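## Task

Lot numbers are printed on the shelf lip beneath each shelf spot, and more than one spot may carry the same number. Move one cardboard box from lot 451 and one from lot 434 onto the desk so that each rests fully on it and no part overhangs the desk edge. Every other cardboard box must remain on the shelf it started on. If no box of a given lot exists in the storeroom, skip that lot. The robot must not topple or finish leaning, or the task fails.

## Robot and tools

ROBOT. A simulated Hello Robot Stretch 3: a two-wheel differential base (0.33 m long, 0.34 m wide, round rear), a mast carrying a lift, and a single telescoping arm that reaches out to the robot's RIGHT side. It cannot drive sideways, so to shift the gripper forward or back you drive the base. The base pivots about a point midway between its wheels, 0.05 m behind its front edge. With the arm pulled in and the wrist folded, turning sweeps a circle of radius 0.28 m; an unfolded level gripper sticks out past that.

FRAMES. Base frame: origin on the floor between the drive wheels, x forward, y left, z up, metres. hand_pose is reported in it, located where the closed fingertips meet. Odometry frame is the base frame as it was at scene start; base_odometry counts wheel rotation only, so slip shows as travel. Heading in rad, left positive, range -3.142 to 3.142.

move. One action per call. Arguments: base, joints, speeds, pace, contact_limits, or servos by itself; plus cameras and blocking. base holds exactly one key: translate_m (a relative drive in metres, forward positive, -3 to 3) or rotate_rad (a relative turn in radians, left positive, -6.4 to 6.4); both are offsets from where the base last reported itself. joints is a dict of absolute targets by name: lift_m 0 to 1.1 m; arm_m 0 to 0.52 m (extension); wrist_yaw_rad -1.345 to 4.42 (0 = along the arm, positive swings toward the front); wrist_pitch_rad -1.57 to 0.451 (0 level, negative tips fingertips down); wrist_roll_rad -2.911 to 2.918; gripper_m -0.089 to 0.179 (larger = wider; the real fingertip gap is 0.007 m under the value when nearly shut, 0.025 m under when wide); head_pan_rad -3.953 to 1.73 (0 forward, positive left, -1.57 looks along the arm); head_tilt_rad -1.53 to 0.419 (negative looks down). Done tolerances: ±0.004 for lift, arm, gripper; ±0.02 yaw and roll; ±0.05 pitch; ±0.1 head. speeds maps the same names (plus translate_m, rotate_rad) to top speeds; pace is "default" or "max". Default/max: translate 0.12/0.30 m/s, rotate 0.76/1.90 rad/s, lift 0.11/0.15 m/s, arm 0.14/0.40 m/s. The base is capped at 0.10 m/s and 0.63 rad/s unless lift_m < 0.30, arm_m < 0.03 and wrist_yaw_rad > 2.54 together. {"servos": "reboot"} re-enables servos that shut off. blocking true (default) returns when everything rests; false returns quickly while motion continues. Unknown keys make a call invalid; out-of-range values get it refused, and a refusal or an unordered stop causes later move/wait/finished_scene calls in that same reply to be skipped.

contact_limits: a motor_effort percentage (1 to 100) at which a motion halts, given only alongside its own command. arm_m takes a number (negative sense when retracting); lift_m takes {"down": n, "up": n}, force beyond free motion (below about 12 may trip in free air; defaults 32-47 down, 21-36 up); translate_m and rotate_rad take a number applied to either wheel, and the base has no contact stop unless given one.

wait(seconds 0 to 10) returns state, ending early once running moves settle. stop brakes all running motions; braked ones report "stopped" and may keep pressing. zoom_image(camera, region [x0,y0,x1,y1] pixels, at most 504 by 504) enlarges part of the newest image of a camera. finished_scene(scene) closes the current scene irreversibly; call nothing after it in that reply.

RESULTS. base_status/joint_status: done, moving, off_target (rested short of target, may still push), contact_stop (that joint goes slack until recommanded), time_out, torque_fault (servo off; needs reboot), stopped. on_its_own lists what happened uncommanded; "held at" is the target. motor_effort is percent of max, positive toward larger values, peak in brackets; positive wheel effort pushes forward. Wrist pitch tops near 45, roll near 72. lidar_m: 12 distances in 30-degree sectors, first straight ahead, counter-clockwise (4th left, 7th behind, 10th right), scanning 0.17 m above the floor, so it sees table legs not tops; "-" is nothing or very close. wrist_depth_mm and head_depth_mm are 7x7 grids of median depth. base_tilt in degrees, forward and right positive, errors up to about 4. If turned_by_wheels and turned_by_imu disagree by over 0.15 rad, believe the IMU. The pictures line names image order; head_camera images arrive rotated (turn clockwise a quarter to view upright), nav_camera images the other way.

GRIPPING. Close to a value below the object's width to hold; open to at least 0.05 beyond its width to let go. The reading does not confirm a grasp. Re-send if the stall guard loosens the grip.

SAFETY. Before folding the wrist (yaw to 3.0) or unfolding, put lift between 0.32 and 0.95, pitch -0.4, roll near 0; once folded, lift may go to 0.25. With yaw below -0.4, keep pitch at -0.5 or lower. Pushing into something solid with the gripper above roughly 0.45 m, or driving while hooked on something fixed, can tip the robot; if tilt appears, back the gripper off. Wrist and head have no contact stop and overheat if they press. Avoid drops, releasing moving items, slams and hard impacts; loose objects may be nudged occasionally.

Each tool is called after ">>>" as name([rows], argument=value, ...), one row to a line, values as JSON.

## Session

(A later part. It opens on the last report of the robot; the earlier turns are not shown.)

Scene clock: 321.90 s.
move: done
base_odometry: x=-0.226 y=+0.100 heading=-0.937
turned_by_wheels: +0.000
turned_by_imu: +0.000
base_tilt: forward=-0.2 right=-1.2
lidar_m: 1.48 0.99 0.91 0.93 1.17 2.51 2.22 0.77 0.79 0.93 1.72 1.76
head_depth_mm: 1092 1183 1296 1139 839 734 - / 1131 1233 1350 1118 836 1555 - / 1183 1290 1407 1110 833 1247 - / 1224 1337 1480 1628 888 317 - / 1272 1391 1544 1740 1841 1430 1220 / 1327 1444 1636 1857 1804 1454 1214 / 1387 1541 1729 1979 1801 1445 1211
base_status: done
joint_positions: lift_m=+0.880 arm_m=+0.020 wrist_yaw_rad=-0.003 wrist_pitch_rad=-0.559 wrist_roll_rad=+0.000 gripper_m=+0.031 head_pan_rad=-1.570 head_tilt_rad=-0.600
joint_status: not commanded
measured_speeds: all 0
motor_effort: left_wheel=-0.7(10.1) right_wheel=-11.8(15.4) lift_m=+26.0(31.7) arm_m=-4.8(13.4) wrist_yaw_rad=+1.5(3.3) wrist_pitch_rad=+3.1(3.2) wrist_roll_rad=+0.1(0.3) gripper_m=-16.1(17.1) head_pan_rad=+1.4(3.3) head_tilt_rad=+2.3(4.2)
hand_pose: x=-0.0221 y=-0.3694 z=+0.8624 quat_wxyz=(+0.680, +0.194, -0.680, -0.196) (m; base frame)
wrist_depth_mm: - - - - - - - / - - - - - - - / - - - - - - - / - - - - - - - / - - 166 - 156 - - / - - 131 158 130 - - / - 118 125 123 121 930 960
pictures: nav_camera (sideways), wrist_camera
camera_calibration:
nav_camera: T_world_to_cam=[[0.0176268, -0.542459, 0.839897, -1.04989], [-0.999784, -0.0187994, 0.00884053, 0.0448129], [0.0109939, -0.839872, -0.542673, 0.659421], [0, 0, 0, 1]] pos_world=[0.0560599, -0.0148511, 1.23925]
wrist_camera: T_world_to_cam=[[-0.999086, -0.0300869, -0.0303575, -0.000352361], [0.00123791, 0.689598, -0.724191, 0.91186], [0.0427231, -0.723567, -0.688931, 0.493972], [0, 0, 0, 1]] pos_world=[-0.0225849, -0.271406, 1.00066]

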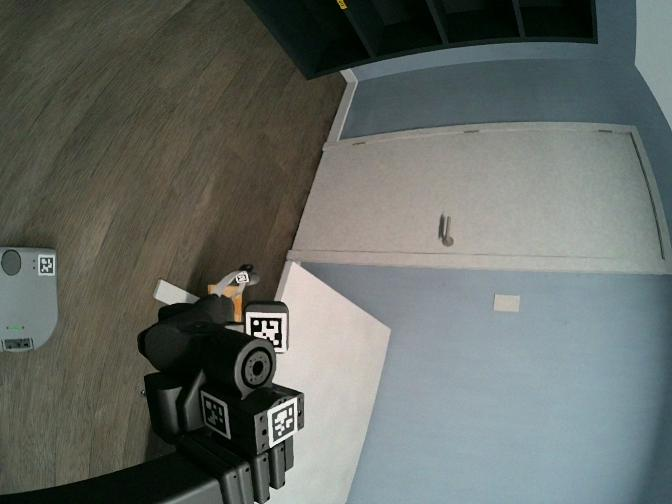

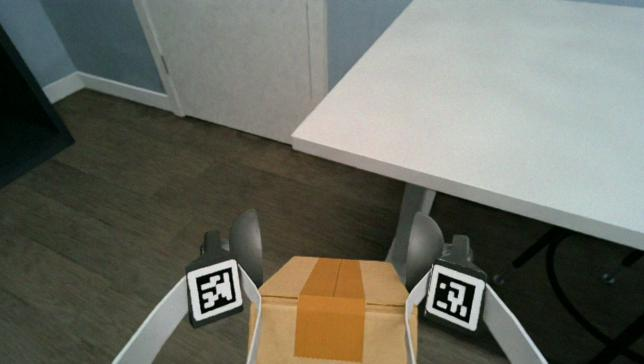

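>>> move(base={"rotate_rad": -0.424}, joints={"wrist_pitch_rad": -0.15}, cameras=[])

>>> move(joints={"arm_m": 0.37}, speeds={"arm_m": 0.2}, cameras=["wrist_camera", "head_camera"])

Scene clock: 356.57 s.
move: done
base_odometry: x=-0.226 y=+0.100 heading=-1.361
turned_by_wheels: -0.424
turned_by_imu: -0.417
base_tilt: forward=-0.2 right=-1.2
lidar_m: 1.76 1.31 0.95 0.91 0.95 1.28 2.51 1.40 0.78 0.93 1.41 1.89
head_depth_mm: 1134 1251 1380 1137 844 1541 - / 1131 1245 1380 1120 836 1576 - / 1129 1243 1374 1111 805 330 - / 1123 1234 1371 1102 825 297 - / 1121 1229 1351 1091 816 1378 1225 / 1122 1227 1346 1080 838 1460 1216 / 1120 1228 1366 1514 835 1457 1216
base_status: done
joint_positions: lift_m=+0.880 arm_m=+0.020 wrist_yaw_rad=-0.003 wrist_pitch_rad=-0.182 wrist_roll_rad=+0.000 gripper_m=+0.031 head_pan_rad=-1.570 head_tilt_rad=-0.600
joint_status: all done
measured_speeds: all 0
motor_effort: left_wheel=+7.8(11.9) right_wheel=-9.9(14.2) lift_m=+24.6(25.3) arm_m=-2.6(3.3) wrist_yaw_rad=+0.6(3.2) wrist_pitch_rad=+5.3(7.4) wrist_roll_rad=-0.2(0.3) gripper_m=-16.2(16.8) head_pan_rad=+0.1(1.0) head_tilt_rad=+1.9(3.1)
hand_pose: x=-0.0221 y=-0.4126 z=+0.9487 quat_wxyz=(+0.704, +0.063, -0.704, -0.065) (m; base frame)
wrist_depth_mm: - - - - - - - / - - - - - - - / - - - - - - - / - - - - - - - / - - 152 - 147 - - / - 514 129 - 128 - - / - 118 122 121 120 105 -
pictures: none
No camera images: "cameras" was empty.

Scene clock: 360.03 s.
move: done
base_odometry: x=-0.226 y=+0.100 heading=-1.361
turned_by_wheels: +0.000
turned_by_imu: +0.000
base_tilt: forward=-0.3 right=-1.1
lidar_m: 1.76 1.31 0.95 0.91 0.95 1.28 2.51 1.40 0.78 0.93 1.42 1.89
head_depth_mm: 1127 1243 1389 1131 310 - 1214 / 1129 1245 1358 409 346 1443 1224 / 1125 1247 1312 503 829 1445 1238 / 1127 1234 1338 534 822 1476 1230 / 1127 1237 1348 1091 819 1387 1214 / 1126 1233 1348 1080 839 1446 1217 / 1120 1232 1367 1505 839 1444 1211
base_status: not commanded
joint_positions: lift_m=+0.880 arm_m=+0.370 wrist_yaw_rad=-0.003 wrist_pitch_rad=-0.181 wrist_roll_rad=+0.000 gripper_m=+0.031 head_pan_rad=-1.570 head_tilt_rad=-0.600
joint_status: all done
measured_speeds: all 0
motor_effort: left_wheel=+7.4(8.5) right_wheel=-10.2(11.0) lift_m=+24.7(24.8) arm_m=+13.3(14.8) wrist_yaw_rad=+2.3(3.3) wrist_pitch_rad=+5.2(5.4) wrist_roll_rad=-0.1(0.3) gripper_m=-16.5(16.8) head_pan_rad=-0.5(0.9) head_tilt_rad=+2.2(2.8)
hand_pose: x=-0.0221 y=-0.7627 z=+0.9490 quat_wxyz=(+0.704, +0.063, -0.704, -0.065) (m; base frame)
wrist_depth_mm: - - - - - - - / - - - - - - - / - - - - - - - / 806 - - - - - - / 842 - 152 - 147 - - / 915 - 129 - 128 - - / - 99 122 120 119 105 -
pictures: head_camera (sideways), wrist_camera
camera_calibration:
head_camera: T_world_to_cam=[[-0.0468537, 0.519961, -0.852904, 1.12543], [0.997505, -0.0207882, -0.0674704, 0.0813434], [-0.0528123, -0.853937, -0.517689, 0.629601], [0, 0, 0, 1]] pos_world=[0.00484076, -0.0458488, 1.29131]
wrist_camera: T_world_to_cam=[[-0.999096, -0.0393504, -0.016092, -0.0302264], [0.000241966, 0.373246, -0.927732, 1.19762], [0.0425129, -0.926897, -0.372899, -0.185941], [0, 0, 0, 1]] pos_world=[-0.022584, -0.620545, 1.04125]

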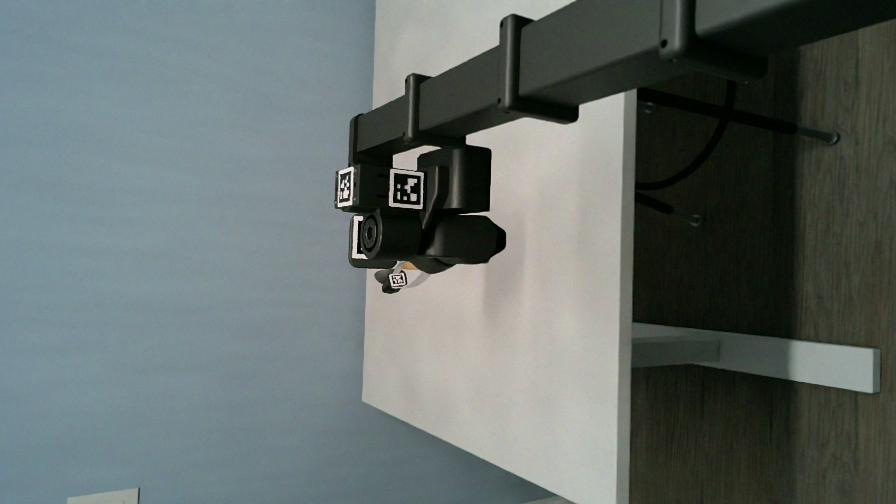

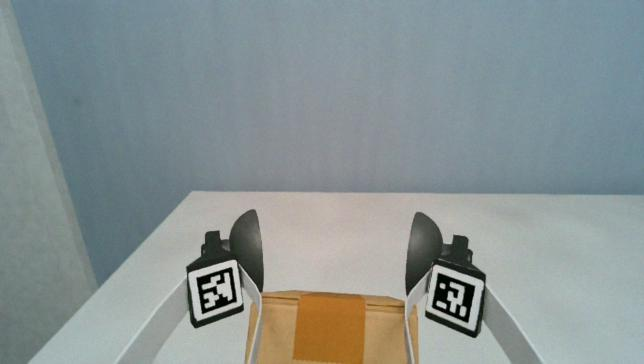

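>>> move(joints={"lift_m": 0.74}, cameras=[])

>>> move(joints={"lift_m": 0.692}, speeds={"lift_m": 0.03}, contact_limits={"lift_m": {"down": 15}}, cameras=["wrist_camera"])

Scene clock: 377.37 s.
move: done
base_odometry: x=-0.226 y=+0.100 heading=-1.361
turned_by_wheels: +0.000
turned_by_imu: +0.000
base_tilt: forward=-0.3 right=-1.2
lidar_m: 1.76 1.32 0.95 0.91 0.94 1.28 2.51 1.40 0.77 0.93 1.41 1.89
head_depth_mm: 1133 1243 1391 1135 839 1410 341 / 1131 1245 1380 1123 781 393 340 / 1129 1238 1375 1113 567 1439 1227 / 1132 1231 1357 1103 617 1473 1233 / 1126 1230 1350 1088 816 1385 1223 / 1115 1233 1347 1078 840 1454 1216 / 1124 1231 1368 1507 835 1436 1219
base_status: not commanded
joint_positions: lift_m=+0.740 arm_m=+0.370 wrist_yaw_rad=-0.003 wrist_pitch_rad=-0.180 wrist_roll_rad=+0.000 gripper_m=+0.031 head_pan_rad=-1.570 head_tilt_rad=-0.600
joint_status: all done
measured_speeds: all 0
motor_effort: left_wheel=+7.7(8.1) right_wheel=-9.8(10.6) lift_m=+24.8(26.8) arm_m=+13.0(13.7) wrist_yaw_rad=+0.8(3.5) wrist_pitch_rad=+5.1(5.3) wrist_roll_rad=-0.2(0.3) gripper_m=-16.3(16.6) head_pan_rad=-1.2(1.7) head_tilt_rad=+1.3(2.2)
hand_pose: x=-0.0221 y=-0.7627 z=+0.8091 quat_wxyz=(+0.704, +0.063, -0.704, -0.065) (m; base frame)
wrist_depth_mm: - - - - - - - / - - - - - - - / - - - - - - - / 804 - - - - - - / - - 152 - 148 - - / - - 129 - 128 - - / - 99 122 120 119 105 -
pictures: none
No camera images: "cameras" was empty.

Scene clock: 379.47 s.
move: done
base_odometry: x=-0.226 y=+0.100 heading=-1.361
turned_by_wheels: +0.000
turned_by_imu: +0.000
base_tilt: forward=-0.4 right=-1.4
lidar_m: 1.77 1.32 0.95 0.91 0.95 1.28 2.51 1.40 0.78 0.93 1.41 1.89
head_depth_mm: 1138 1250 1385 1141 845 1404 1248 / 1137 1250 1381 1137 843 459 379 / 1134 1241 1382 1121 591 1401 1234 / 1129 1237 1382 1111 621 1473 1235 / 1129 1237 1360 1101 820 1393 1227 / 1123 1240 1350 1087 846 1462 1215 / 1122 1233 1373 1512 842 1460 1216
base_status: not commanded
joint_positions: lift_m=+0.692 arm_m=+0.370 wrist_yaw_rad=-0.002 wrist_pitch_rad=+0.008 wrist_roll_rad=-0.001 gripper_m=+0.031 head_pan_rad=-1.570 head_tilt_rad=-0.600
joint_status: all done
measured_speeds: all 0
on_its_own: wrist_pitch_rad is at rest, and its effort (-29.5) is outside its rest range (-8 to +12)
motor_effort: left_wheel=+5.7(8.0) right_wheel=-6.4(10.9) lift_m=+11.6(24.4) arm_m=+11.9(13.8) wrist_yaw_rad=+1.7(2.7) wrist_pitch_rad=-29.5(30.6) wrist_roll_rad=+0.0(0.4) gripper_m=-16.2(16.6) head_pan_rad=-1.5(1.9) head_tilt_rad=+1.2(2.2)
contact_limits: lift_m down 15 (down: maximum 72; up: maximum 65)
hand_pose: x=-0.0219 y=-0.7714 z=+0.8087 quat_wxyz=(+0.708, -0.003, -0.706, +0.002) (m; base frame)
wrist_depth_mm: - - - - - - - / - - - - - - - / - - - - - - - / - - - - - - - / 798 - 152 - 147 - - / - - 129 - 127 - - / - 100 118 116 115 105 -
pictures: wrist_camera
camera_calibration:
wrist_camera: T_world_to_cam=[[-0.999074, -0.0424201, -0.00714785, -0.0421915], [-0.00116053, 0.192677, -0.981262, 0.974646], [0.0430025, -0.980345, -0.192547, -0.433404], [0, 0, 0, 1]] pos_world=[-0.0223839, -0.614467, 0.87263]

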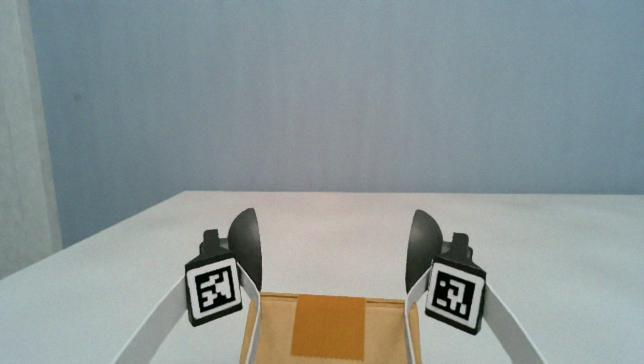

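>>> move(joints={"head_pan_rad": -1.45, "head_tilt_rad": -0.7}, pace="max", cameras=["head_camera", "nav_camera"])

Scene clock: 437.13 s.
move: done
base_odometry: x=-0.226 y=+0.100 heading=-1.361
turned_by_wheels: +0.000
turned_by_imu: -0.003
base_tilt: forward=-0.3 right=-1.1
lidar_m: 1.76 1.32 0.95 0.92 0.94 1.28 2.51 1.40 0.78 0.93 1.41 1.89
head_depth_mm: 1104 1224 1312 968 810 1156 352 / 1113 1241 1326 956 550 1290 1114 / 1122 1253 1314 700 656 1384 1178 / 1140 1268 1295 947 1527 1381 1174 / 1151 1283 1292 940 1382 1335 1166 / 1163 1294 1465 965 1555 1360 1159 / 1174 1295 1476 1703 1621 1349 1157
base_status: not commanded
joint_positions: lift_m=+0.692 arm_m=+0.370 wrist_yaw_rad=+0.000 wrist_pitch_rad=+0.008 wrist_roll_rad=+0.000 gripper_m=+0.030 head_pan_rad=-1.453 head_tilt_rad=-0.699
joint_status: all done
measured_speeds: all 0
on_its_own: wrist_pitch_rad is held at +0.025, not at your -0.150, by its stall guard, which is not easing now
motor_effort: left_wheel=+1.3(1.5) right_wheel=-0.1(0.6) lift_m=+23.7(23.7) arm_m=-0.5(0.7) wrist_yaw_rad=-0.9(2.0) wrist_pitch_rad=+2.6(2.7) wrist_roll_rad=+0.0(0.3) gripper_m=+0.5(0.9) head_pan_rad=+3.3(4.6) head_tilt_rad=-6.1(8.6)
contact_limits: lift_m down 15 (down: maximum 72; up: maximum 65)
hand_pose: x=-0.0214 y=-0.7714 z=+0.8087 quat_wxyz=(+0.708, -0.002, -0.707, +0.003) (m; base frame)
wrist_depth_mm: - - - - - - - / - - - - - - - / - - - - - - - / - - - - - - - / 787 - - 148 153 - - / - - 127 145 127 - - / - - 102 156 146 159 -
pictures: head_camera (sideways), nav_camera (sideways)
camera_calibration:
head_camera: T_world_to_cam=[[-0.116545, 0.59232, -0.797229, 1.05329], [0.992371, 0.101958, -0.0693201, 0.0838107], [0.0402243, -0.799226, -0.599684, 0.735765], [0, 0, 0, 1]] pos_world=[0.00998834, -0.0443856, 1.28675]
nav_camera: T_world_to_cam=[[0.0899714, -0.616717, 0.782027, -0.974828], [-0.990735, -0.135628, 0.00702488, 0.0471067], [0.101733, -0.775413, -0.623205, 0.763602], [0, 0, 0, 1]] pos_world=[0.0566937, -0.00269619, 1.23789]

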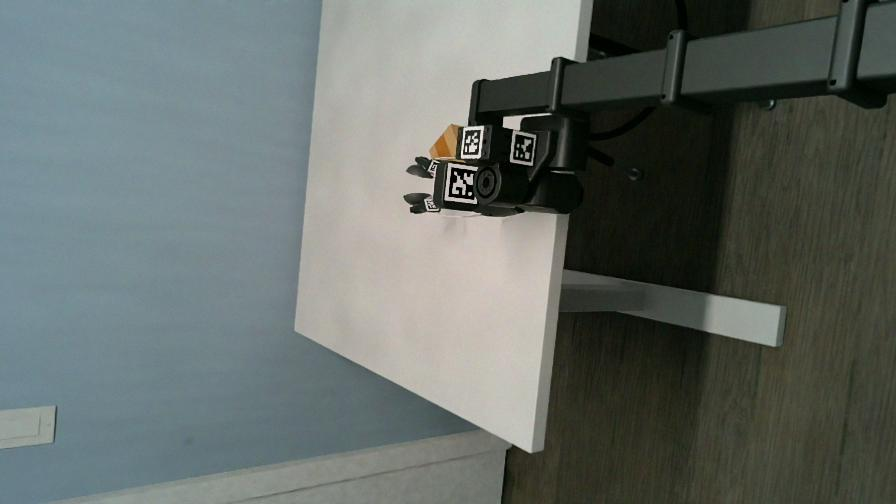

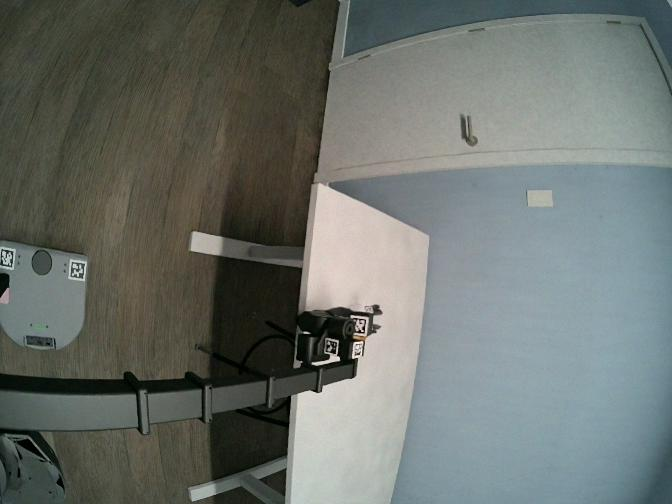

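>>> zoom_image(camera="head_camera", region=[390, 90, 610, 240])

>>> move(joints={"lift_m": 0.76}, cameras=["wrist_camera", "head_camera"])

Scaled by 2.291 from the camera's 896x504 image, which has a finer 1280x720 frame.

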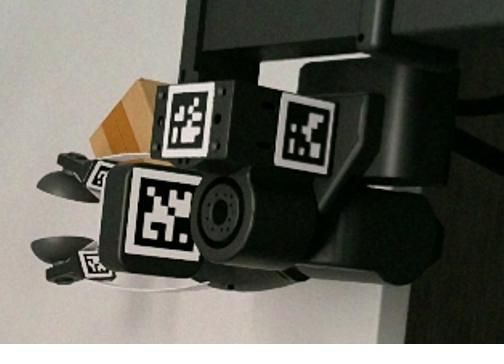

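Scene clock: 445.23 s.
move: done
base_odometry: x=-0.226 y=+0.100 heading=-1.361
turned_by_wheels: +0.000
turned_by_imu: +0.000
base_tilt: forward=-0.3 right=-1.2
lidar_m: 1.76 1.32 0.95 0.91 0.94 1.27 2.51 1.40 0.77 0.93 1.42 1.88
head_depth_mm: 1097 1223 1309 967 429 341 295 / 1114 1245 1321 556 772 1349 1179 / 1129 1250 1308 582 1538 1370 1177 / 1144 1267 1299 941 1517 1369 1163 / 1148 1282 1281 936 1398 1334 1163 / 1155 1299 1478 959 1544 1361 1158 / 1176 1308 1478 1712 1620 1351 1150
base_status: not commanded
joint_positions: lift_m=+0.760 arm_m=+0.370 wrist_yaw_rad=+0.000 wrist_pitch_rad=+0.008 wrist_roll_rad=+0.000 gripper_m=+0.030 head_pan_rad=-1.450 head_tilt_rad=-0.700
joint_status: all done
measured_speeds: all 0
on_its_own: wrist_pitch_rad is held at +0.025, not at your -0.150, by its stall guard, which is not easing now
motor_effort: left_wheel=+1.2(1.9) right_wheel=-0.3(1.0) lift_m=+30.5(33.5) arm_m=-5.1(5.1) wrist_yaw_rad=-1.9(2.0) wrist_pitch_rad=+2.6(2.8) wrist_roll_rad=-0.2(0.3) gripper_m=+0.6(1.0) head_pan_rad=+3.9(3.9) head_tilt_rad=-5.9(6.4)
hand_pose: x=-0.0214 y=-0.7714 z=+0.8767 quat_wxyz=(+0.708, -0.002, -0.707, +0.003) (m; base frame)
wrist_depth_mm: - - - - - - - / - - - - - - - / - - - - - - - / - - - - - - - / 797 - - 148 153 - - / 819 - 127 145 127 - - / - - 102 - - - -
pictures: head_camera (sideways), wrist_camera
camera_calibration:
head_camera: T_world_to_cam=[[-0.118622, 0.592729, -0.796619, 1.05248], [0.992014, 0.105381, -0.0693089, 0.0837449], [0.0428668, -0.798478, -0.600496, 0.736752], [0, 0, 0, 1]] pos_world=[0.0101892, -0.0443797, 1.28665]
wrist_camera: T_world_to_cam=[[-0.998973, -0.0446646, -0.0076613, -0.0424027], [-0.00108564, 0.1926, -0.981277, 1.04134], [0.0453039, -0.98026, -0.19245, -0.420307], [0, 0, 0, 1]] pos_world=[-0.0221871, -0.614466, 0.94063]

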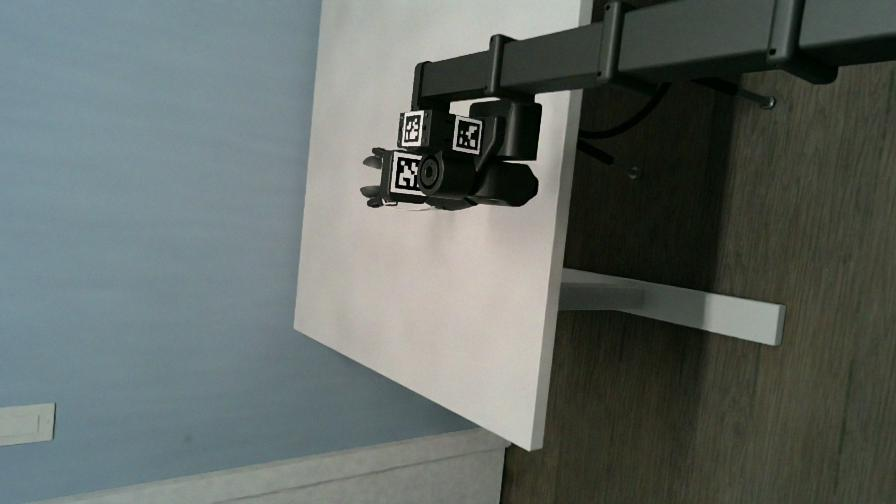

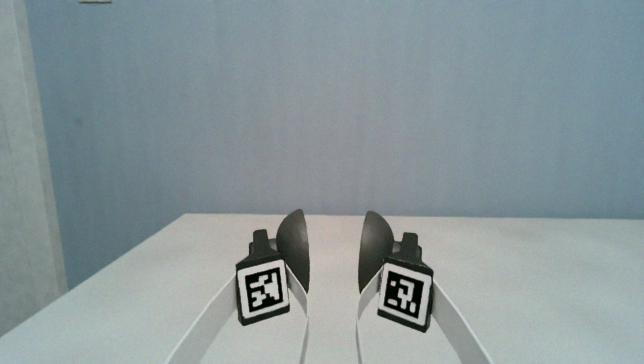

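>>> move(joints={"lift_m": 0.86}, cameras=[])

>>> move(joints={"arm_m": 0.02, "wrist_pitch_rad": -0.4}, speeds={"arm_m": 0.3}, cameras=["wrist_camera", "head_camera"])

Scene clock: 453.90 s.
move: done
base_odometry: x=-0.226 y=+0.100 heading=-1.361
turned_by_wheels: +0.000
turned_by_imu: +0.000
base_tilt: forward=-0.3 right=-1.2
lidar_m: 1.76 1.32 0.95 0.91 0.94 1.28 2.50 1.40 0.77 0.93 1.42 1.88
head_depth_mm: 1102 1224 1279 380 338 1325 1184 / 1114 1247 507 508 827 1353 1183 / 1124 1251 734 850 1535 1382 1175 / 1136 1263 1287 945 1522 1378 1166 / 1144 1283 1292 934 1389 1337 1165 / 1162 1292 1481 964 1546 1357 1161 / 1173 1312 1479 1713 1621 1345 1155
base_status: not commanded
joint_positions: lift_m=+0.860 arm_m=+0.370 wrist_yaw_rad=+0.000 wrist_pitch_rad=+0.008 wrist_roll_rad=+0.000 gripper_m=+0.030 head_pan_rad=-1.450 head_tilt_rad=-0.700
joint_status: all done
measured_speeds: all 0
on_its_own: wrist_pitch_rad is held at +0.025, not at your -0.150, by its stall guard, which is not easing now
motor_effort: left_wheel=+0.8(1.6) right_wheel=+0.0(0.9) lift_m=+29.3(33.5) arm_m=-7.9(9.1) wrist_yaw_rad=-0.5(1.9) wrist_pitch_rad=+2.7(2.8) wrist_roll_rad=+0.2(0.3) gripper_m=+0.5(0.9) head_pan_rad=+2.9(4.0) head_tilt_rad=-5.2(6.2)
hand_pose: x=-0.0214 y=-0.7714 z=+0.9767 quat_wxyz=(+0.708, -0.002, -0.707, +0.003) (m; base frame)
wrist_depth_mm: - - - - - - - / - - - - - - - / - - - - - - - / - - - - - - - / 794 - - 148 153 - - / 819 - 127 145 127 - - / 847 - 102 - - - -
pictures: none
No camera images: "cameras" was empty.

Scene clock: 457.33 s.
move: done
base_odometry: x=-0.226 y=+0.100 heading=-1.361
turned_by_wheels: +0.000
turned_by_imu: +0.000
base_tilt: forward=-0.3 right=-1.2
lidar_m: 1.77 1.32 0.95 0.92 0.94 1.28 2.51 1.40 0.77 0.93 1.41 1.88
head_depth_mm: 1104 1232 1314 973 833 - - / 1109 1245 1325 961 825 1426 - / 1117 1259 1315 886 773 327 - / 1144 1267 1296 943 818 1308 1166 / 1144 1292 1283 929 1390 1332 1165 / 1165 1298 1462 965 1542 1363 1158 / 1172 1320 1485 1706 1627 1353 1157
base_status: not commanded
joint_positions: lift_m=+0.860 arm_m=+0.020 wrist_yaw_rad=+0.000 wrist_pitch_rad=-0.413 wrist_roll_rad=+0.000 gripper_m=+0.030 head_pan_rad=-1.450 head_tilt_rad=-0.700
joint_status: all done
measured_speeds: all 0
motor_effort: left_wheel=+0.6(1.8) right_wheel=-1.0(1.0) lift_m=+24.6(29.7) arm_m=-12.8(15.2) wrist_yaw_rad=-1.0(2.1) wrist_pitch_rad=+2.1(6.2) wrist_roll_rad=-0.1(0.3) gripper_m=+0.5(1.0) head_pan_rad=+3.6(4.0) head_tilt_rad=-5.0(6.2)
hand_pose: x=-0.0214 y=-0.3900 z=+0.8738 quat_wxyz=(+0.692, +0.145, -0.692, -0.145) (m; base frame)
wrist_depth_mm: - - - - - - - / - - - - - - - / - - - 513 - - - / - - - - - - - / - - - 150 161 - - / - - 127 147 130 - - / - - 975 - - - -
pictures: head_camera (sideways), wrist_camera
camera_calibration:
head_camera: T_world_to_cam=[[-0.118622, 0.592729, -0.796619, 1.05248], [0.992014, 0.105381, -0.0693089, 0.0837449], [0.0428668, -0.798478, -0.600496, 0.736752], [0, 0, 0, 1]] pos_world=[0.0101892, -0.0443797, 1.28665]
wrist_camera: T_world_to_cam=[[-0.998991, -0.0372973, -0.0250315, -0.00750506], [-0.00108071, 0.577061, -0.8167, 0.971111], [0.0449054, -0.815849, -0.576519, 0.352709], [0, 0, 0, 1]] pos_world=[-0.0222865, -0.272913, 0.996262]

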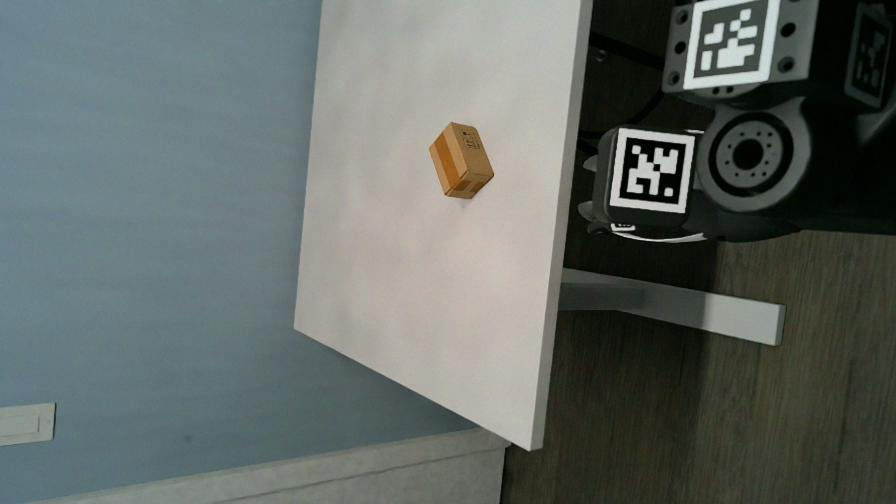

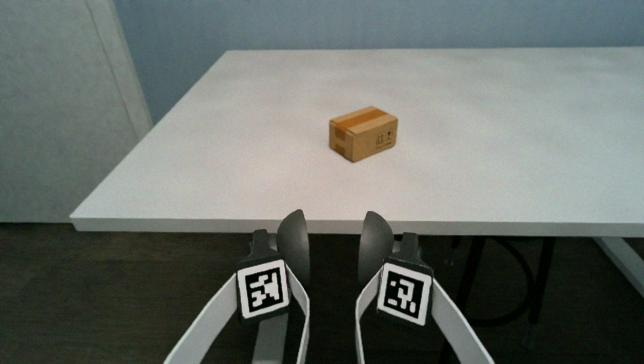

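>>> move(joints={"wrist_yaw_rad": 3.0, "gripper_m": 0.05}, pace="max", cameras=[])

>>> move(base={"translate_m": -0.38}, joints={"lift_m": 0.28, "arm_m": 0.0}, pace="max", cameras=[])

>>> move(base={"translate_m": -1.62}, pace="max", cameras=[])

>>> move(base={"rotate_rad": 1.593}, joints={"head_pan_rad": -1.57, "head_tilt_rad": -0.3}, pace="max", cameras=["nav_camera"])

Scene clock: 496.70 s.
move: done
base_odometry: x=-0.226 y=+0.100 heading=-1.361
turned_by_wheels: +0.000
turned_by_imu: +0.000
base_tilt: forward=-0.3 right=-1.1
lidar_m: 1.76 1.33 0.95 0.92 0.94 1.27 2.50 1.40 0.78 0.93 1.41 1.89
head_depth_mm: 1102 1222 1309 970 833 - - / 1111 1238 1328 958 832 1456 - / 1126 1255 1314 885 1533 1467 - / 1135 1270 1301 944 1525 1441 - / 1150 1285 1284 932 1389 1354 1120 / 1164 1291 1476 965 1550 1359 1158 / 1173 1309 1471 1710 1626 1352 1154
base_status: not commanded
joint_positions: lift_m=+0.860 arm_m=+0.020 wrist_yaw_rad=+2.997 wrist_pitch_rad=-0.413 wrist_roll_rad=+0.000 gripper_m=+0.050 head_pan_rad=-1.450 head_tilt_rad=-0.700
joint_status: all done
measured_speeds: all 0
motor_effort: left_wheel=+1.1(1.5) right_wheel=+0.3(0.7) lift_m=+30.7(31.4) arm_m=-4.0(7.2) wrist_yaw_rad=+2.5(6.9) wrist_pitch_rad=+2.0(2.1) wrist_roll_rad=+0.0(0.3) gripper_m=+0.9(71.7) head_pan_rad=+2.9(3.5) head_tilt_rad=-4.6(6.2)
hand_pose: x=+0.0112 y=+0.0577 z=+0.8738 quat_wxyz=(+0.195, +0.700, +0.095, +0.680) (m; base frame)
wrist_depth_mm: - 154 - - - - - / - 167 180 - - - - / - 186 - - - - - / - - 229 - - - - / - - 223 - - - - / - - 127 - 125 - - / - - 309 - - - -
pictures: none
No camera images: "cameras" was empty.

Scene clock: 501.37 s.
move: done
base_odometry: x=-0.305 y=+0.472 heading=-1.361
turned_by_wheels: +0.000
turned_by_imu: +0.000
base_tilt: forward=-0.4 right=-1.1
lidar_m: 2.14 1.31 0.94 0.91 0.94 1.27 2.13 1.98 1.15 0.73 1.06 1.89
head_depth_mm: 1113 1232 1319 968 834 1397 1189 / 1117 1242 1331 958 830 1369 1180 / 1128 1256 1307 953 1309 1378 1179 / 1141 1278 1291 942 1137 1338 1168 / 1159 1283 1286 934 1513 1360 1160 / 1162 1303 1265 891 1541 1363 1161 / 1178 1321 1249 919 1461 1334 1158
base_status: done
joint_positions: lift_m=+0.280 arm_m=+0.001 wrist_yaw_rad=+2.998 wrist_pitch_rad=-0.415 wrist_roll_rad=+0.000 gripper_m=+0.050 head_pan_rad=-1.450 head_tilt_rad=-0.700
joint_status: all done
measured_speeds: all 0
motor_effort: left_wheel=-3.0(11.5) right_wheel=-8.8(14.0) lift_m=+25.8(27.8) arm_m=-12.1(14.4) wrist_yaw_rad=+1.3(3.3) wrist_pitch_rad=+2.2(2.3) wrist_roll_rad=+0.1(0.3) gripper_m=+0.4(1.1) head_pan_rad=+2.6(3.3) head_tilt_rad=-4.6(5.8)
hand_pose: x=+0.0110 y=+0.0770 z=+0.2934 quat_wxyz=(+0.195, +0.700, +0.096, +0.680) (m; base frame)
wrist_depth_mm: - 137 857 - - - - / - 148 907 - - - - / 887 162 864 886 921 879 878 / 736 186 655 712 703 692 700 / 601 570 198 587 586 580 579 / 513 509 127 310 125 495 494 / 436 99 261 269 424 428 429
pictures: none
No camera images: "cameras" was empty.

Scene clock: 508.17 s.
move: done
base_odometry: x=-0.643 y=+2.056 heading=-1.361
turned_by_wheels: +0.000
turned_by_imu: -0.001
base_tilt: forward=-0.2 right=-1.2
lidar_m: 3.64 1.27 1.01 2.21 0.77 0.55 0.53 0.55 0.74 1.40 1.29 1.32
head_depth_mm: 1127 1255 1420 1588 1620 1399 1193 / 1146 1275 1426 1647 1688 1392 1175 / 1152 1286 1458 1673 1663 1385 1173 / 1164 1302 1466 1703 1659 1370 1170 / 1175 1315 1493 1721 1653 1366 1163 / 1189 1326 1508 1732 1636 1358 1162 / 1200 1338 1524 1774 1628 1343 1156
base_status: done
joint_positions: lift_m=+0.280 arm_m=+0.001 wrist_yaw_rad=+2.998 wrist_pitch_rad=-0.415 wrist_roll_rad=+0.000 gripper_m=+0.050 head_pan_rad=-1.450 head_tilt_rad=-0.700
joint_status: not commanded
measured_speeds: all 0
motor_effort: left_wheel=-0.6(15.5) right_wheel=-4.6(13.9) lift_m=+24.0(31.0) arm_m=-6.6(12.5) wrist_yaw_rad=+1.8(3.2) wrist_pitch_rad=+2.2(2.4) wrist_roll_rad=+0.2(0.3) gripper_m=+0.3(1.3) head_pan_rad=+2.7(2.9) head_tilt_rad=-4.5(5.3)
hand_pose: x=+0.0110 y=+0.0770 z=+0.2934 quat_wxyz=(+0.195, +0.700, +0.096, +0.680) (m; base frame)
wrist_depth_mm: - 137 - - - 904 - / - 148 - - - - - / 783 162 859 902 900 892 891 / 726 186 666 715 716 709 690 / 607 577 197 592 589 579 577 / 513 509 127 308 126 497 491 / 437 99 261 269 426 433 429
pictures: none
No camera images: "cameras" was empty.

Scene clock: 510.30 s.
move: done
base_odometry: x=-0.643 y=+2.056 heading=+0.232
turned_by_wheels: +1.593
turned_by_imu: +1.562
base_tilt: forward=-0.3 right=-1.1
lidar_m: 2.16 0.76 0.55 0.53 0.54 0.73 1.40 1.30 1.92 3.66 1.27 1.01
head_depth_mm: 2969 3665 3587 3147 2535 1979 1563 / 3022 3872 - - 2972 2043 1564 / 3013 3876 - - 2946 2020 1554 / 3025 3728 - - 2896 2027 1550 / 3116 3772 - - 2905 2001 1540 / 3134 3727 - - 2849 1985 1541 / 3158 2718 2728 2740 2664 1985 1528
base_status: done
joint_positions: lift_m=+0.280 arm_m=+0.001 wrist_yaw_rad=+2.998 wrist_pitch_rad=-0.415 wrist_roll_rad=+0.000 gripper_m=+0.050 head_pan_rad=-1.570 head_tilt_rad=-0.295
joint_status: all done
measured_speeds: all 0
motor_effort: left_wheel=-5.5(15.8) right_wheel=+6.9(14.5) lift_m=+23.7(24.2) arm_m=-13.3(13.3) wrist_yaw_rad=+1.8(2.9) wrist_pitch_rad=+2.3(2.4) wrist_roll_rad=+0.0(0.3) gripper_m=+1.2(1.3) head_pan_rad=-3.4(5.9) head_tilt_rad=-0.6(6.8)
hand_pose: x=+0.0110 y=+0.0770 z=+0.2934 quat_wxyz=(+0.195, +0.700, +0.096, +0.680) (m; base frame)
wrist_depth_mm: 486 137 513 531 543 561 587 / 528 148 554 574 596 607 631 / 573 162 591 612 631 - - / - 179 188 664 680 675 692 / 599 576 198 591 582 582 576 / 510 508 127 310 125 499 493 / 435 99 260 270 425 431 431
pictures: nav_camera (sideways)
camera_calibration:
nav_camera: T_world_to_cam=[[0.0173391, -0.265668, 0.963909, -1.21169], [-0.999787, -0.0154018, 0.0137395, 0.0384094], [0.0111958, -0.963941, -0.265879, 0.299183], [0, 0, 0, 1]] pos_world=[0.0560612, -0.0329214, 1.24698]

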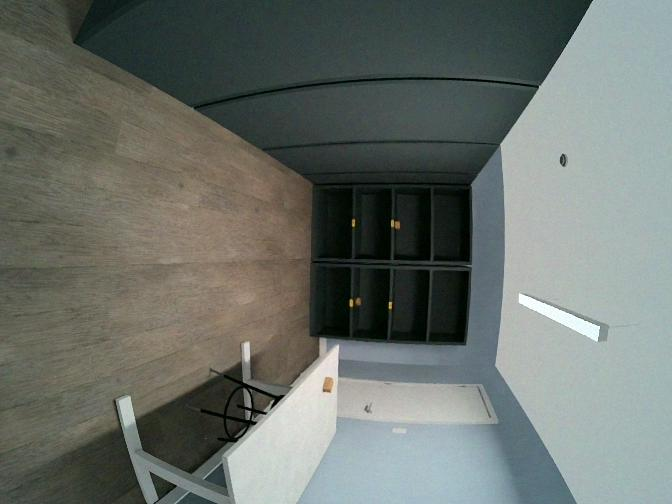

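>>> move(base={"translate_m": 1.72}, pace="max", cameras=["nav_camera"])

Scene clock: 534.77 s.
move: done
base_odometry: x=+1.031 y=+2.451 heading=+0.232
turned_by_wheels: +0.000
turned_by_imu: +0.001
base_tilt: forward=-0.3 right=-1.1
lidar_m: 0.64 0.66 0.57 0.55 0.57 0.77 2.06 0.67 0.60 1.39 0.92 0.67
head_depth_mm: 1160 1208 1283 1316 1422 1218 1004 / 1823 2054 2127 1377 1434 1495 1464 / 3076 2974 3043 2831 2414 1997 1548 / 3130 3808 - - 2893 1997 1541 / 3091 3723 - - 2859 1994 1529 / 2757 3048 3094 3217 2640 1982 1533 / 1935 1961 2002 2027 2067 1873 1509
base_status: done
joint_positions: lift_m=+0.280 arm_m=+0.001 wrist_yaw_rad=+2.998 wrist_pitch_rad=-0.415 wrist_roll_rad=+0.000 gripper_m=+0.050 head_pan_rad=-1.570 head_tilt_rad=-0.300
joint_status: not commanded
measured_speeds: all 0
motor_effort: left_wheel=+4.0(12.4) right_wheel=+5.1(15.0) lift_m=+28.4(28.6) arm_m=-7.4(11.9) wrist_yaw_rad=+1.0(3.0) wrist_pitch_rad=+2.3(2.4) wrist_roll_rad=+0.2(0.4) gripper_m=+0.4(1.2) head_pan_rad=-1.7(3.4) head_tilt_rad=-2.4(3.8)
hand_pose: x=+0.0110 y=+0.0770 z=+0.2934 quat_wxyz=(+0.195, +0.700, +0.096, +0.680) (m; base frame)
wrist_depth_mm: 506 137 537 552 568 591 608 / 549 147 572 601 615 628 638 / 600 162 609 635 - - 693 / - 182 189 683 685 693 677 / 603 582 198 582 584 582 579 / 513 507 127 308 125 495 494 / 429 99 261 270 421 430 430
pictures: nav_camera (sideways)
camera_calibration:
nav_camera: T_world_to_cam=[[0.0172186, -0.270281, 0.962627, -1.21003], [-0.999795, -0.014954, 0.0136847, 0.0384963], [0.0106964, -0.962665, -0.270483, 0.305259], [0, 0, 0, 1]] pos_world=[0.0560583, -0.0326105, 1.24685]

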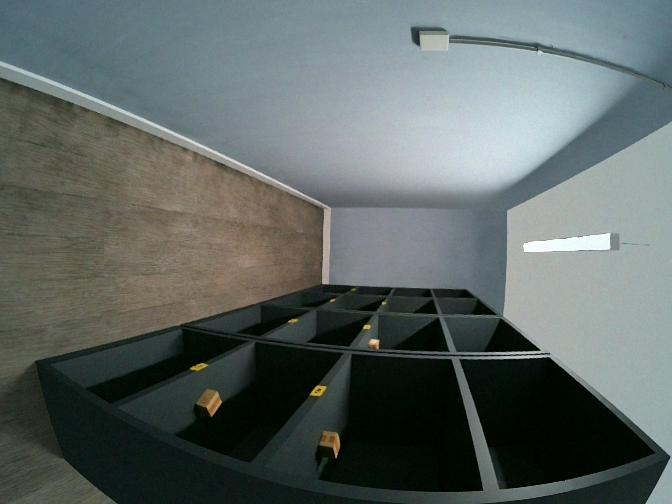

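>>> move(joints={"head_pan_rad": -1.85, "head_tilt_rad": -0.35}, pace="max", cameras=["head_camera"])

Scene clock: 549.13 s.
move: done
base_odometry: x=+1.031 y=+2.451 heading=+0.232
turned_by_wheels: +0.000
turned_by_imu: +0.000
base_tilt: forward=-0.3 right=-1.1
lidar_m: 0.64 0.66 0.58 0.55 0.57 0.77 2.06 0.67 0.60 1.39 0.92 0.66
head_depth_mm: 1175 763 1248 570 596 632 685 / 1278 972 1428 1018 793 1123 831 / 1235 1280 1377 1096 1501 1115 1266 / 1200 1251 1341 1395 1489 1573 1422 / 1982 2054 2185 2301 2323 1800 1462 / 3504 3635 3825 3527 2547 1855 1460 / 3339 3619 3735 3927 2546 1849 1456
base_status: not commanded
joint_positions: lift_m=+0.280 arm_m=+0.001 wrist_yaw_rad=+2.998 wrist_pitch_rad=-0.415 wrist_roll_rad=+0.000 gripper_m=+0.050 head_pan_rad=-1.858 head_tilt_rad=-0.350
joint_status: all done
measured_speeds: all 0
motor_effort: left_wheel=+3.1(3.6) right_wheel=+4.4(4.9) lift_m=+29.8(30.2) arm_m=-5.7(6.1) wrist_yaw_rad=+1.6(2.4) wrist_pitch_rad=+2.2(2.3) wrist_roll_rad=-0.1(0.3) gripper_m=+0.7(1.1) head_pan_rad=-1.6(4.3) head_tilt_rad=-2.7(6.6)
hand_pose: x=+0.0110 y=+0.0770 z=+0.2934 quat_wxyz=(+0.195, +0.700, +0.096, +0.680) (m; base frame)
wrist_depth_mm: 505 137 535 550 567 583 608 / 549 147 572 599 624 628 640 / 602 161 607 635 - - 712 / - 182 189 679 684 694 676 / 602 576 198 592 582 576 567 / 512 507 127 309 126 496 489 / 434 100 261 270 425 433 430
pictures: head_camera (sideways)
camera_calibration:
head_camera: T_world_to_cam=[[0.0386193, 0.294308, -0.95493, 1.25808], [0.946004, -0.318567, -0.0599235, 0.0719045], [-0.321845, -0.901054, -0.290719, 0.335912], [0, 0, 0, 1]] pos_world=[-0.00849672, -0.0446829, 1.30335]

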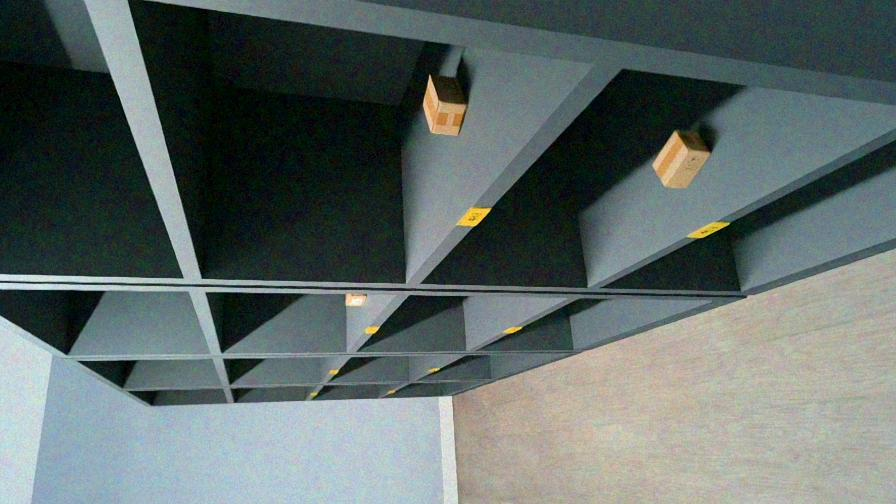

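>>> zoom_image(camera="head_camera", region=[450, 195, 500, 240])

>>> zoom_image(camera="head_camera", region=[680, 210, 735, 250])

>>> zoom_image(camera="head_camera", region=[330, 285, 400, 345])

>>> zoom_image(camera="head_camera", region=[300, 345, 450, 405])

Scaled by 10.080 from the camera's 896x504 image, which has a finer 1280x720 frame.

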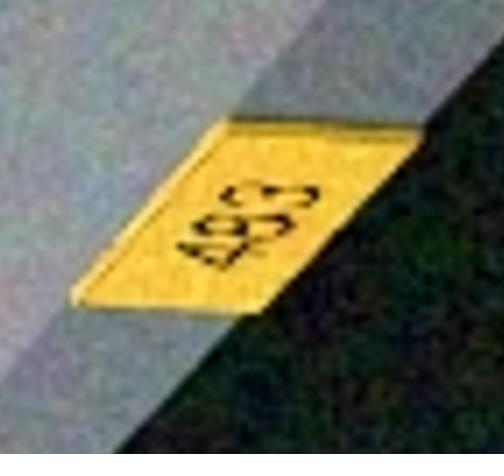

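Scaled by 9.164 from the camera's 896x504 image, which has a finer 1280x720 frame.

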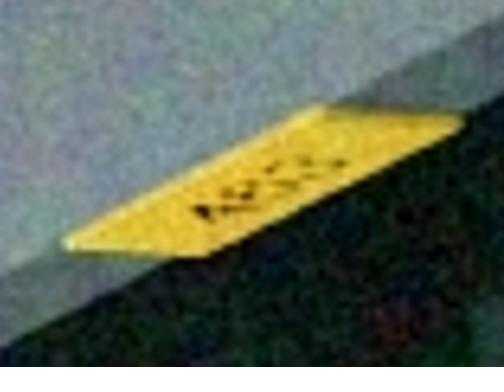

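Scaled by 7.200 from the camera's 896x504 image, which has a finer 1280x720 frame.

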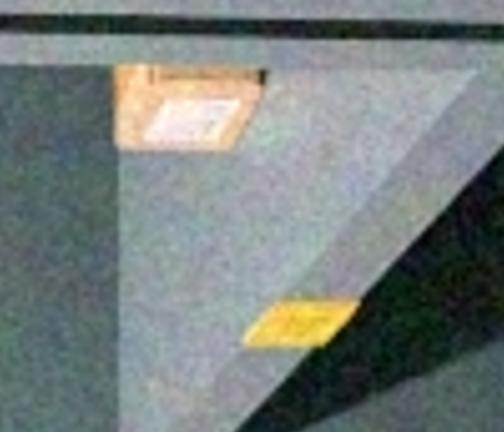

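Scaled by 3.360 from the camera's 896x504 image, which has a finer 1280x720 frame.

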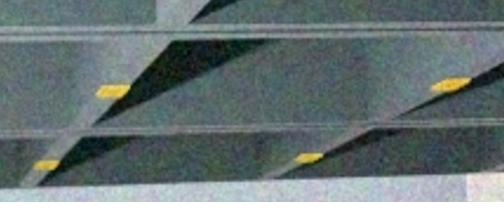

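>>> move(base={"translate_m": 0.29}, pace="max", cameras=[])

>>> move(base={"rotate_rad": -1.588}, joints={"head_pan_rad": -1.3, "head_tilt_rad": -0.55}, pace="max", cameras=[])

>>> move(base={"translate_m": 1.6}, pace="max", cameras=["head_camera", "nav_camera"])

Scene clock: 575.90 s.
move: done
base_odometry: x=+1.313 y=+2.518 heading=+0.232
turned_by_wheels: +0.000
turned_by_imu: +0.000
base_tilt: forward=-0.2 right=-1.2
lidar_m: 0.35 0.36 0.49 0.56 0.58 0.78 2.08 0.80 1.49 1.44 0.50 0.37
head_depth_mm: 1310 1362 1497 1254 1603 1188 1412 / 1267 1328 1442 1514 1581 1687 1404 / 1699 2168 1932 1581 1632 1698 1476 / 2338 2147 2273 2406 2485 1882 1463 / 3482 3071 3240 3421 2603 1870 1458 / 3518 3694 - - 2580 1852 1457 / 3412 3595 3761 3906 2541 1863 1450
base_status: done
joint_positions: lift_m=+0.280 arm_m=+0.001 wrist_yaw_rad=+2.998 wrist_pitch_rad=-0.415 wrist_roll_rad=+0.000 gripper_m=+0.050 head_pan_rad=-1.850 head_tilt_rad=-0.350
joint_status: not commanded
measured_speeds: all 0
motor_effort: left_wheel=-1.0(13.6) right_wheel=+4.0(13.2) lift_m=+24.5(31.5) arm_m=-2.1(3.9) wrist_yaw_rad=+1.9(3.5) wrist_pitch_rad=+2.2(2.4) wrist_roll_rad=+0.0(0.3) gripper_m=+0.5(1.4) head_pan_rad=+3.5(3.8) head_tilt_rad=-1.8(3.4)
hand_pose: x=+0.0110 y=+0.0770 z=+0.2934 quat_wxyz=(+0.195, +0.700, +0.096, +0.680) (m; base frame)
wrist_depth_mm: 508 137 537 550 574 551 393 / 561 148 585 600 618 536 400 / 603 161 195 - - 544 407 / - 181 189 680 681 535 412 / 606 576 198 587 585 543 414 / 515 512 127 309 125 495 408 / 437 99 261 269 428 434 412
pictures: none
No camera images: "cameras" was empty.

Scene clock: 578.03 s.
move: done
base_odometry: x=+1.313 y=+2.518 heading=-1.356
turned_by_wheels: -1.588
turned_by_imu: -1.558
base_tilt: forward=-0.3 right=-1.3
lidar_m: 1.43 0.50 0.37 0.35 0.36 0.49 0.56 0.58 0.78 2.08 0.80 1.49
head_depth_mm: 2727 2896 3169 2730 1990 1535 1276 / 2797 2991 3263 2708 1972 1540 1280 / 2830 3074 3361 2693 1931 1535 1260 / 2889 3126 3408 2653 1930 1528 1262 / 2956 3156 3455 2493 1781 1497 1253 / 849 905 968 1040 1126 1226 1222 / 702 737 777 836 951 1292 1214
base_status: done
joint_positions: lift_m=+0.280 arm_m=+0.001 wrist_yaw_rad=+2.998 wrist_pitch_rad=-0.415 wrist_roll_rad=+0.000 gripper_m=+0.050 head_pan_rad=-1.296 head_tilt_rad=-0.555
joint_status: all done
measured_speeds: all 0
motor_effort: left_wheel=+5.1(15.2) right_wheel=-8.2(14.3) lift_m=+26.5(26.8) arm_m=-12.3(12.3) wrist_yaw_rad=+2.1(3.0) wrist_pitch_rad=+2.2(2.3) wrist_roll_rad=+0.3(0.3) gripper_m=+0.5(1.0) head_pan_rad=-3.4(5.2) head_tilt_rad=+2.3(8.0)
hand_pose: x=+0.0110 y=+0.0769 z=+0.2934 quat_wxyz=(+0.195, +0.700, +0.096, +0.680) (m; base frame)
wrist_depth_mm: 334 137 354 367 375 384 398 / 366 147 380 401 407 419 440 / 396 161 408 437 450 467 481 / 435 187 448 476 498 510 533 / 471 476 198 505 507 542 558 / 498 507 127 309 126 499 490 / 436 99 262 269 426 436 431
pictures: none
No camera images: "cameras" was empty.

Scene clock: 584.77 s.
move: done
base_odometry: x=+1.654 y=+0.954 heading=-1.356
turned_by_wheels: +0.000
turned_by_imu: +0.002
base_tilt: forward=-0.2 right=-1.3
lidar_m: 1.48 0.53 0.38 0.37 0.38 0.52 1.39 1.26 0.66 0.66 0.98 0.93
head_depth_mm: 859 927 983 708 1007 845 914 / 879 952 996 740 1174 922 1172 / 897 978 1029 778 1166 943 1197 / 919 1001 1042 772 1153 964 1189 / 941 1032 1018 1267 1102 992 1186 / 975 1062 1002 1311 1140 1312 1187 / 992 1065 988 1190 1130 1309 1205
base_status: done
joint_positions: lift_m=+0.280 arm_m=+0.001 wrist_yaw_rad=+2.998 wrist_pitch_rad=-0.415 wrist_roll_rad=+0.000 gripper_m=+0.050 head_pan_rad=-1.300 head_tilt_rad=-0.550
joint_status: not commanded
measured_speeds: all 0
motor_effort: left_wheel=+3.7(12.1) right_wheel=+0.1(14.8) lift_m=+28.6(31.6) arm_m=-9.5(13.1) wrist_yaw_rad=+1.5(2.8) wrist_pitch_rad=+2.2(2.4) wrist_roll_rad=+0.0(0.3) gripper_m=+0.6(1.4) head_pan_rad=-3.4(3.9) head_tilt_rad=+3.4(4.9)
hand_pose: x=+0.0110 y=+0.0770 z=+0.2934 quat_wxyz=(+0.195, +0.700, +0.096, +0.680) (m; base frame)
wrist_depth_mm: 353 137 367 381 390 404 412 / 381 148 397 415 426 436 459 / 415 162 425 447 470 488 501 / 456 187 462 502 515 536 548 / 488 492 200 532 531 563 555 / 507 510 127 310 125 496 495 / 439 99 262 271 423 432 432
pictures: head_camera (sideways), nav_camera (sideways)
camera_calibration:
head_camera: T_world_to_cam=[[-0.171977, 0.446789, -0.877954, 1.15892], [0.967903, 0.242443, -0.0662178, 0.0799255], [0.183269, -0.861163, -0.474143, 0.571522], [0, 0, 0, 1]] pos_world=[0.0172059, -0.0449976, 1.29376]
nav_camera: T_world_to_cam=[[0.150019, -0.476928, 0.866045, -1.08476], [-0.958772, -0.28401, 0.00967793, 0.0433991], [0.24135, -0.831792, -0.499872, 0.602294], [0, 0, 0, 1]] pos_world=[0.0589806, -0.00404285, 1.2401]

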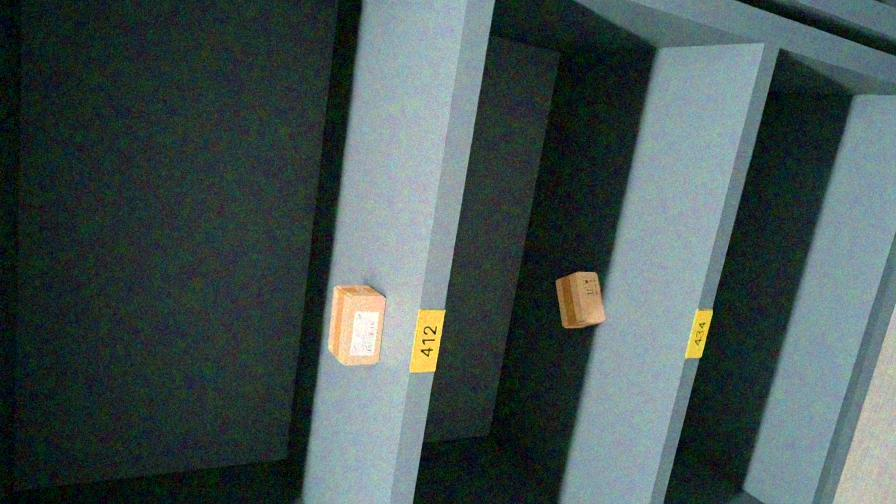

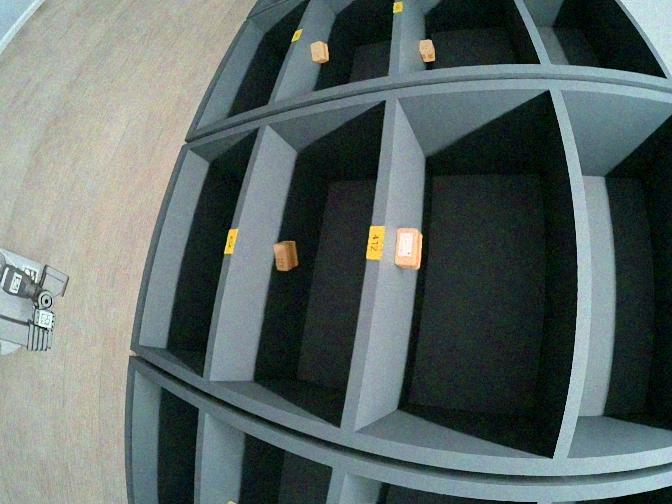

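Lower label looks like 434 with a box. Confirm.

>>> zoom_image(camera="head_camera", region=[670, 300, 730, 370])

>>> zoom_image(camera="head_camera", region=[530, 250, 630, 350])

Scaled by 7.200 from the camera's 896x504 image, which has a finer 1280x720 frame.

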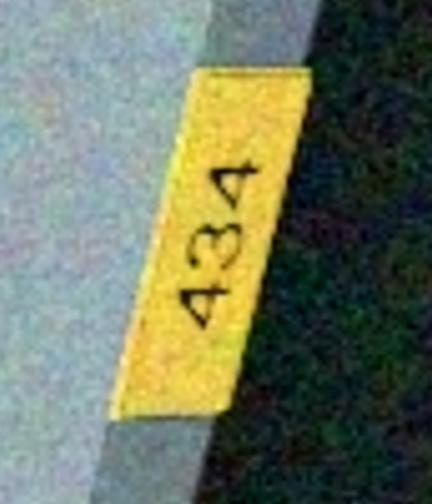

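Scaled by 5.040 from the camera's 896x504 image, which has a finer 1280x720 frame.

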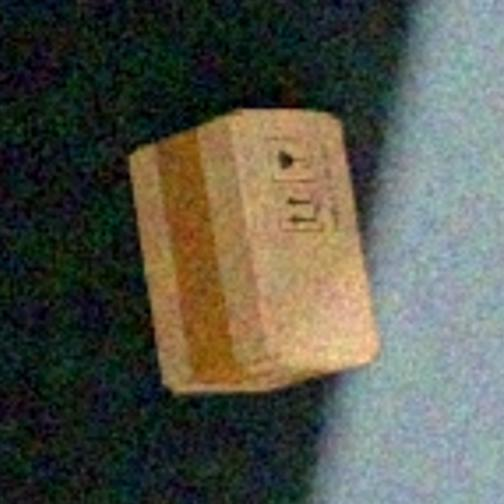

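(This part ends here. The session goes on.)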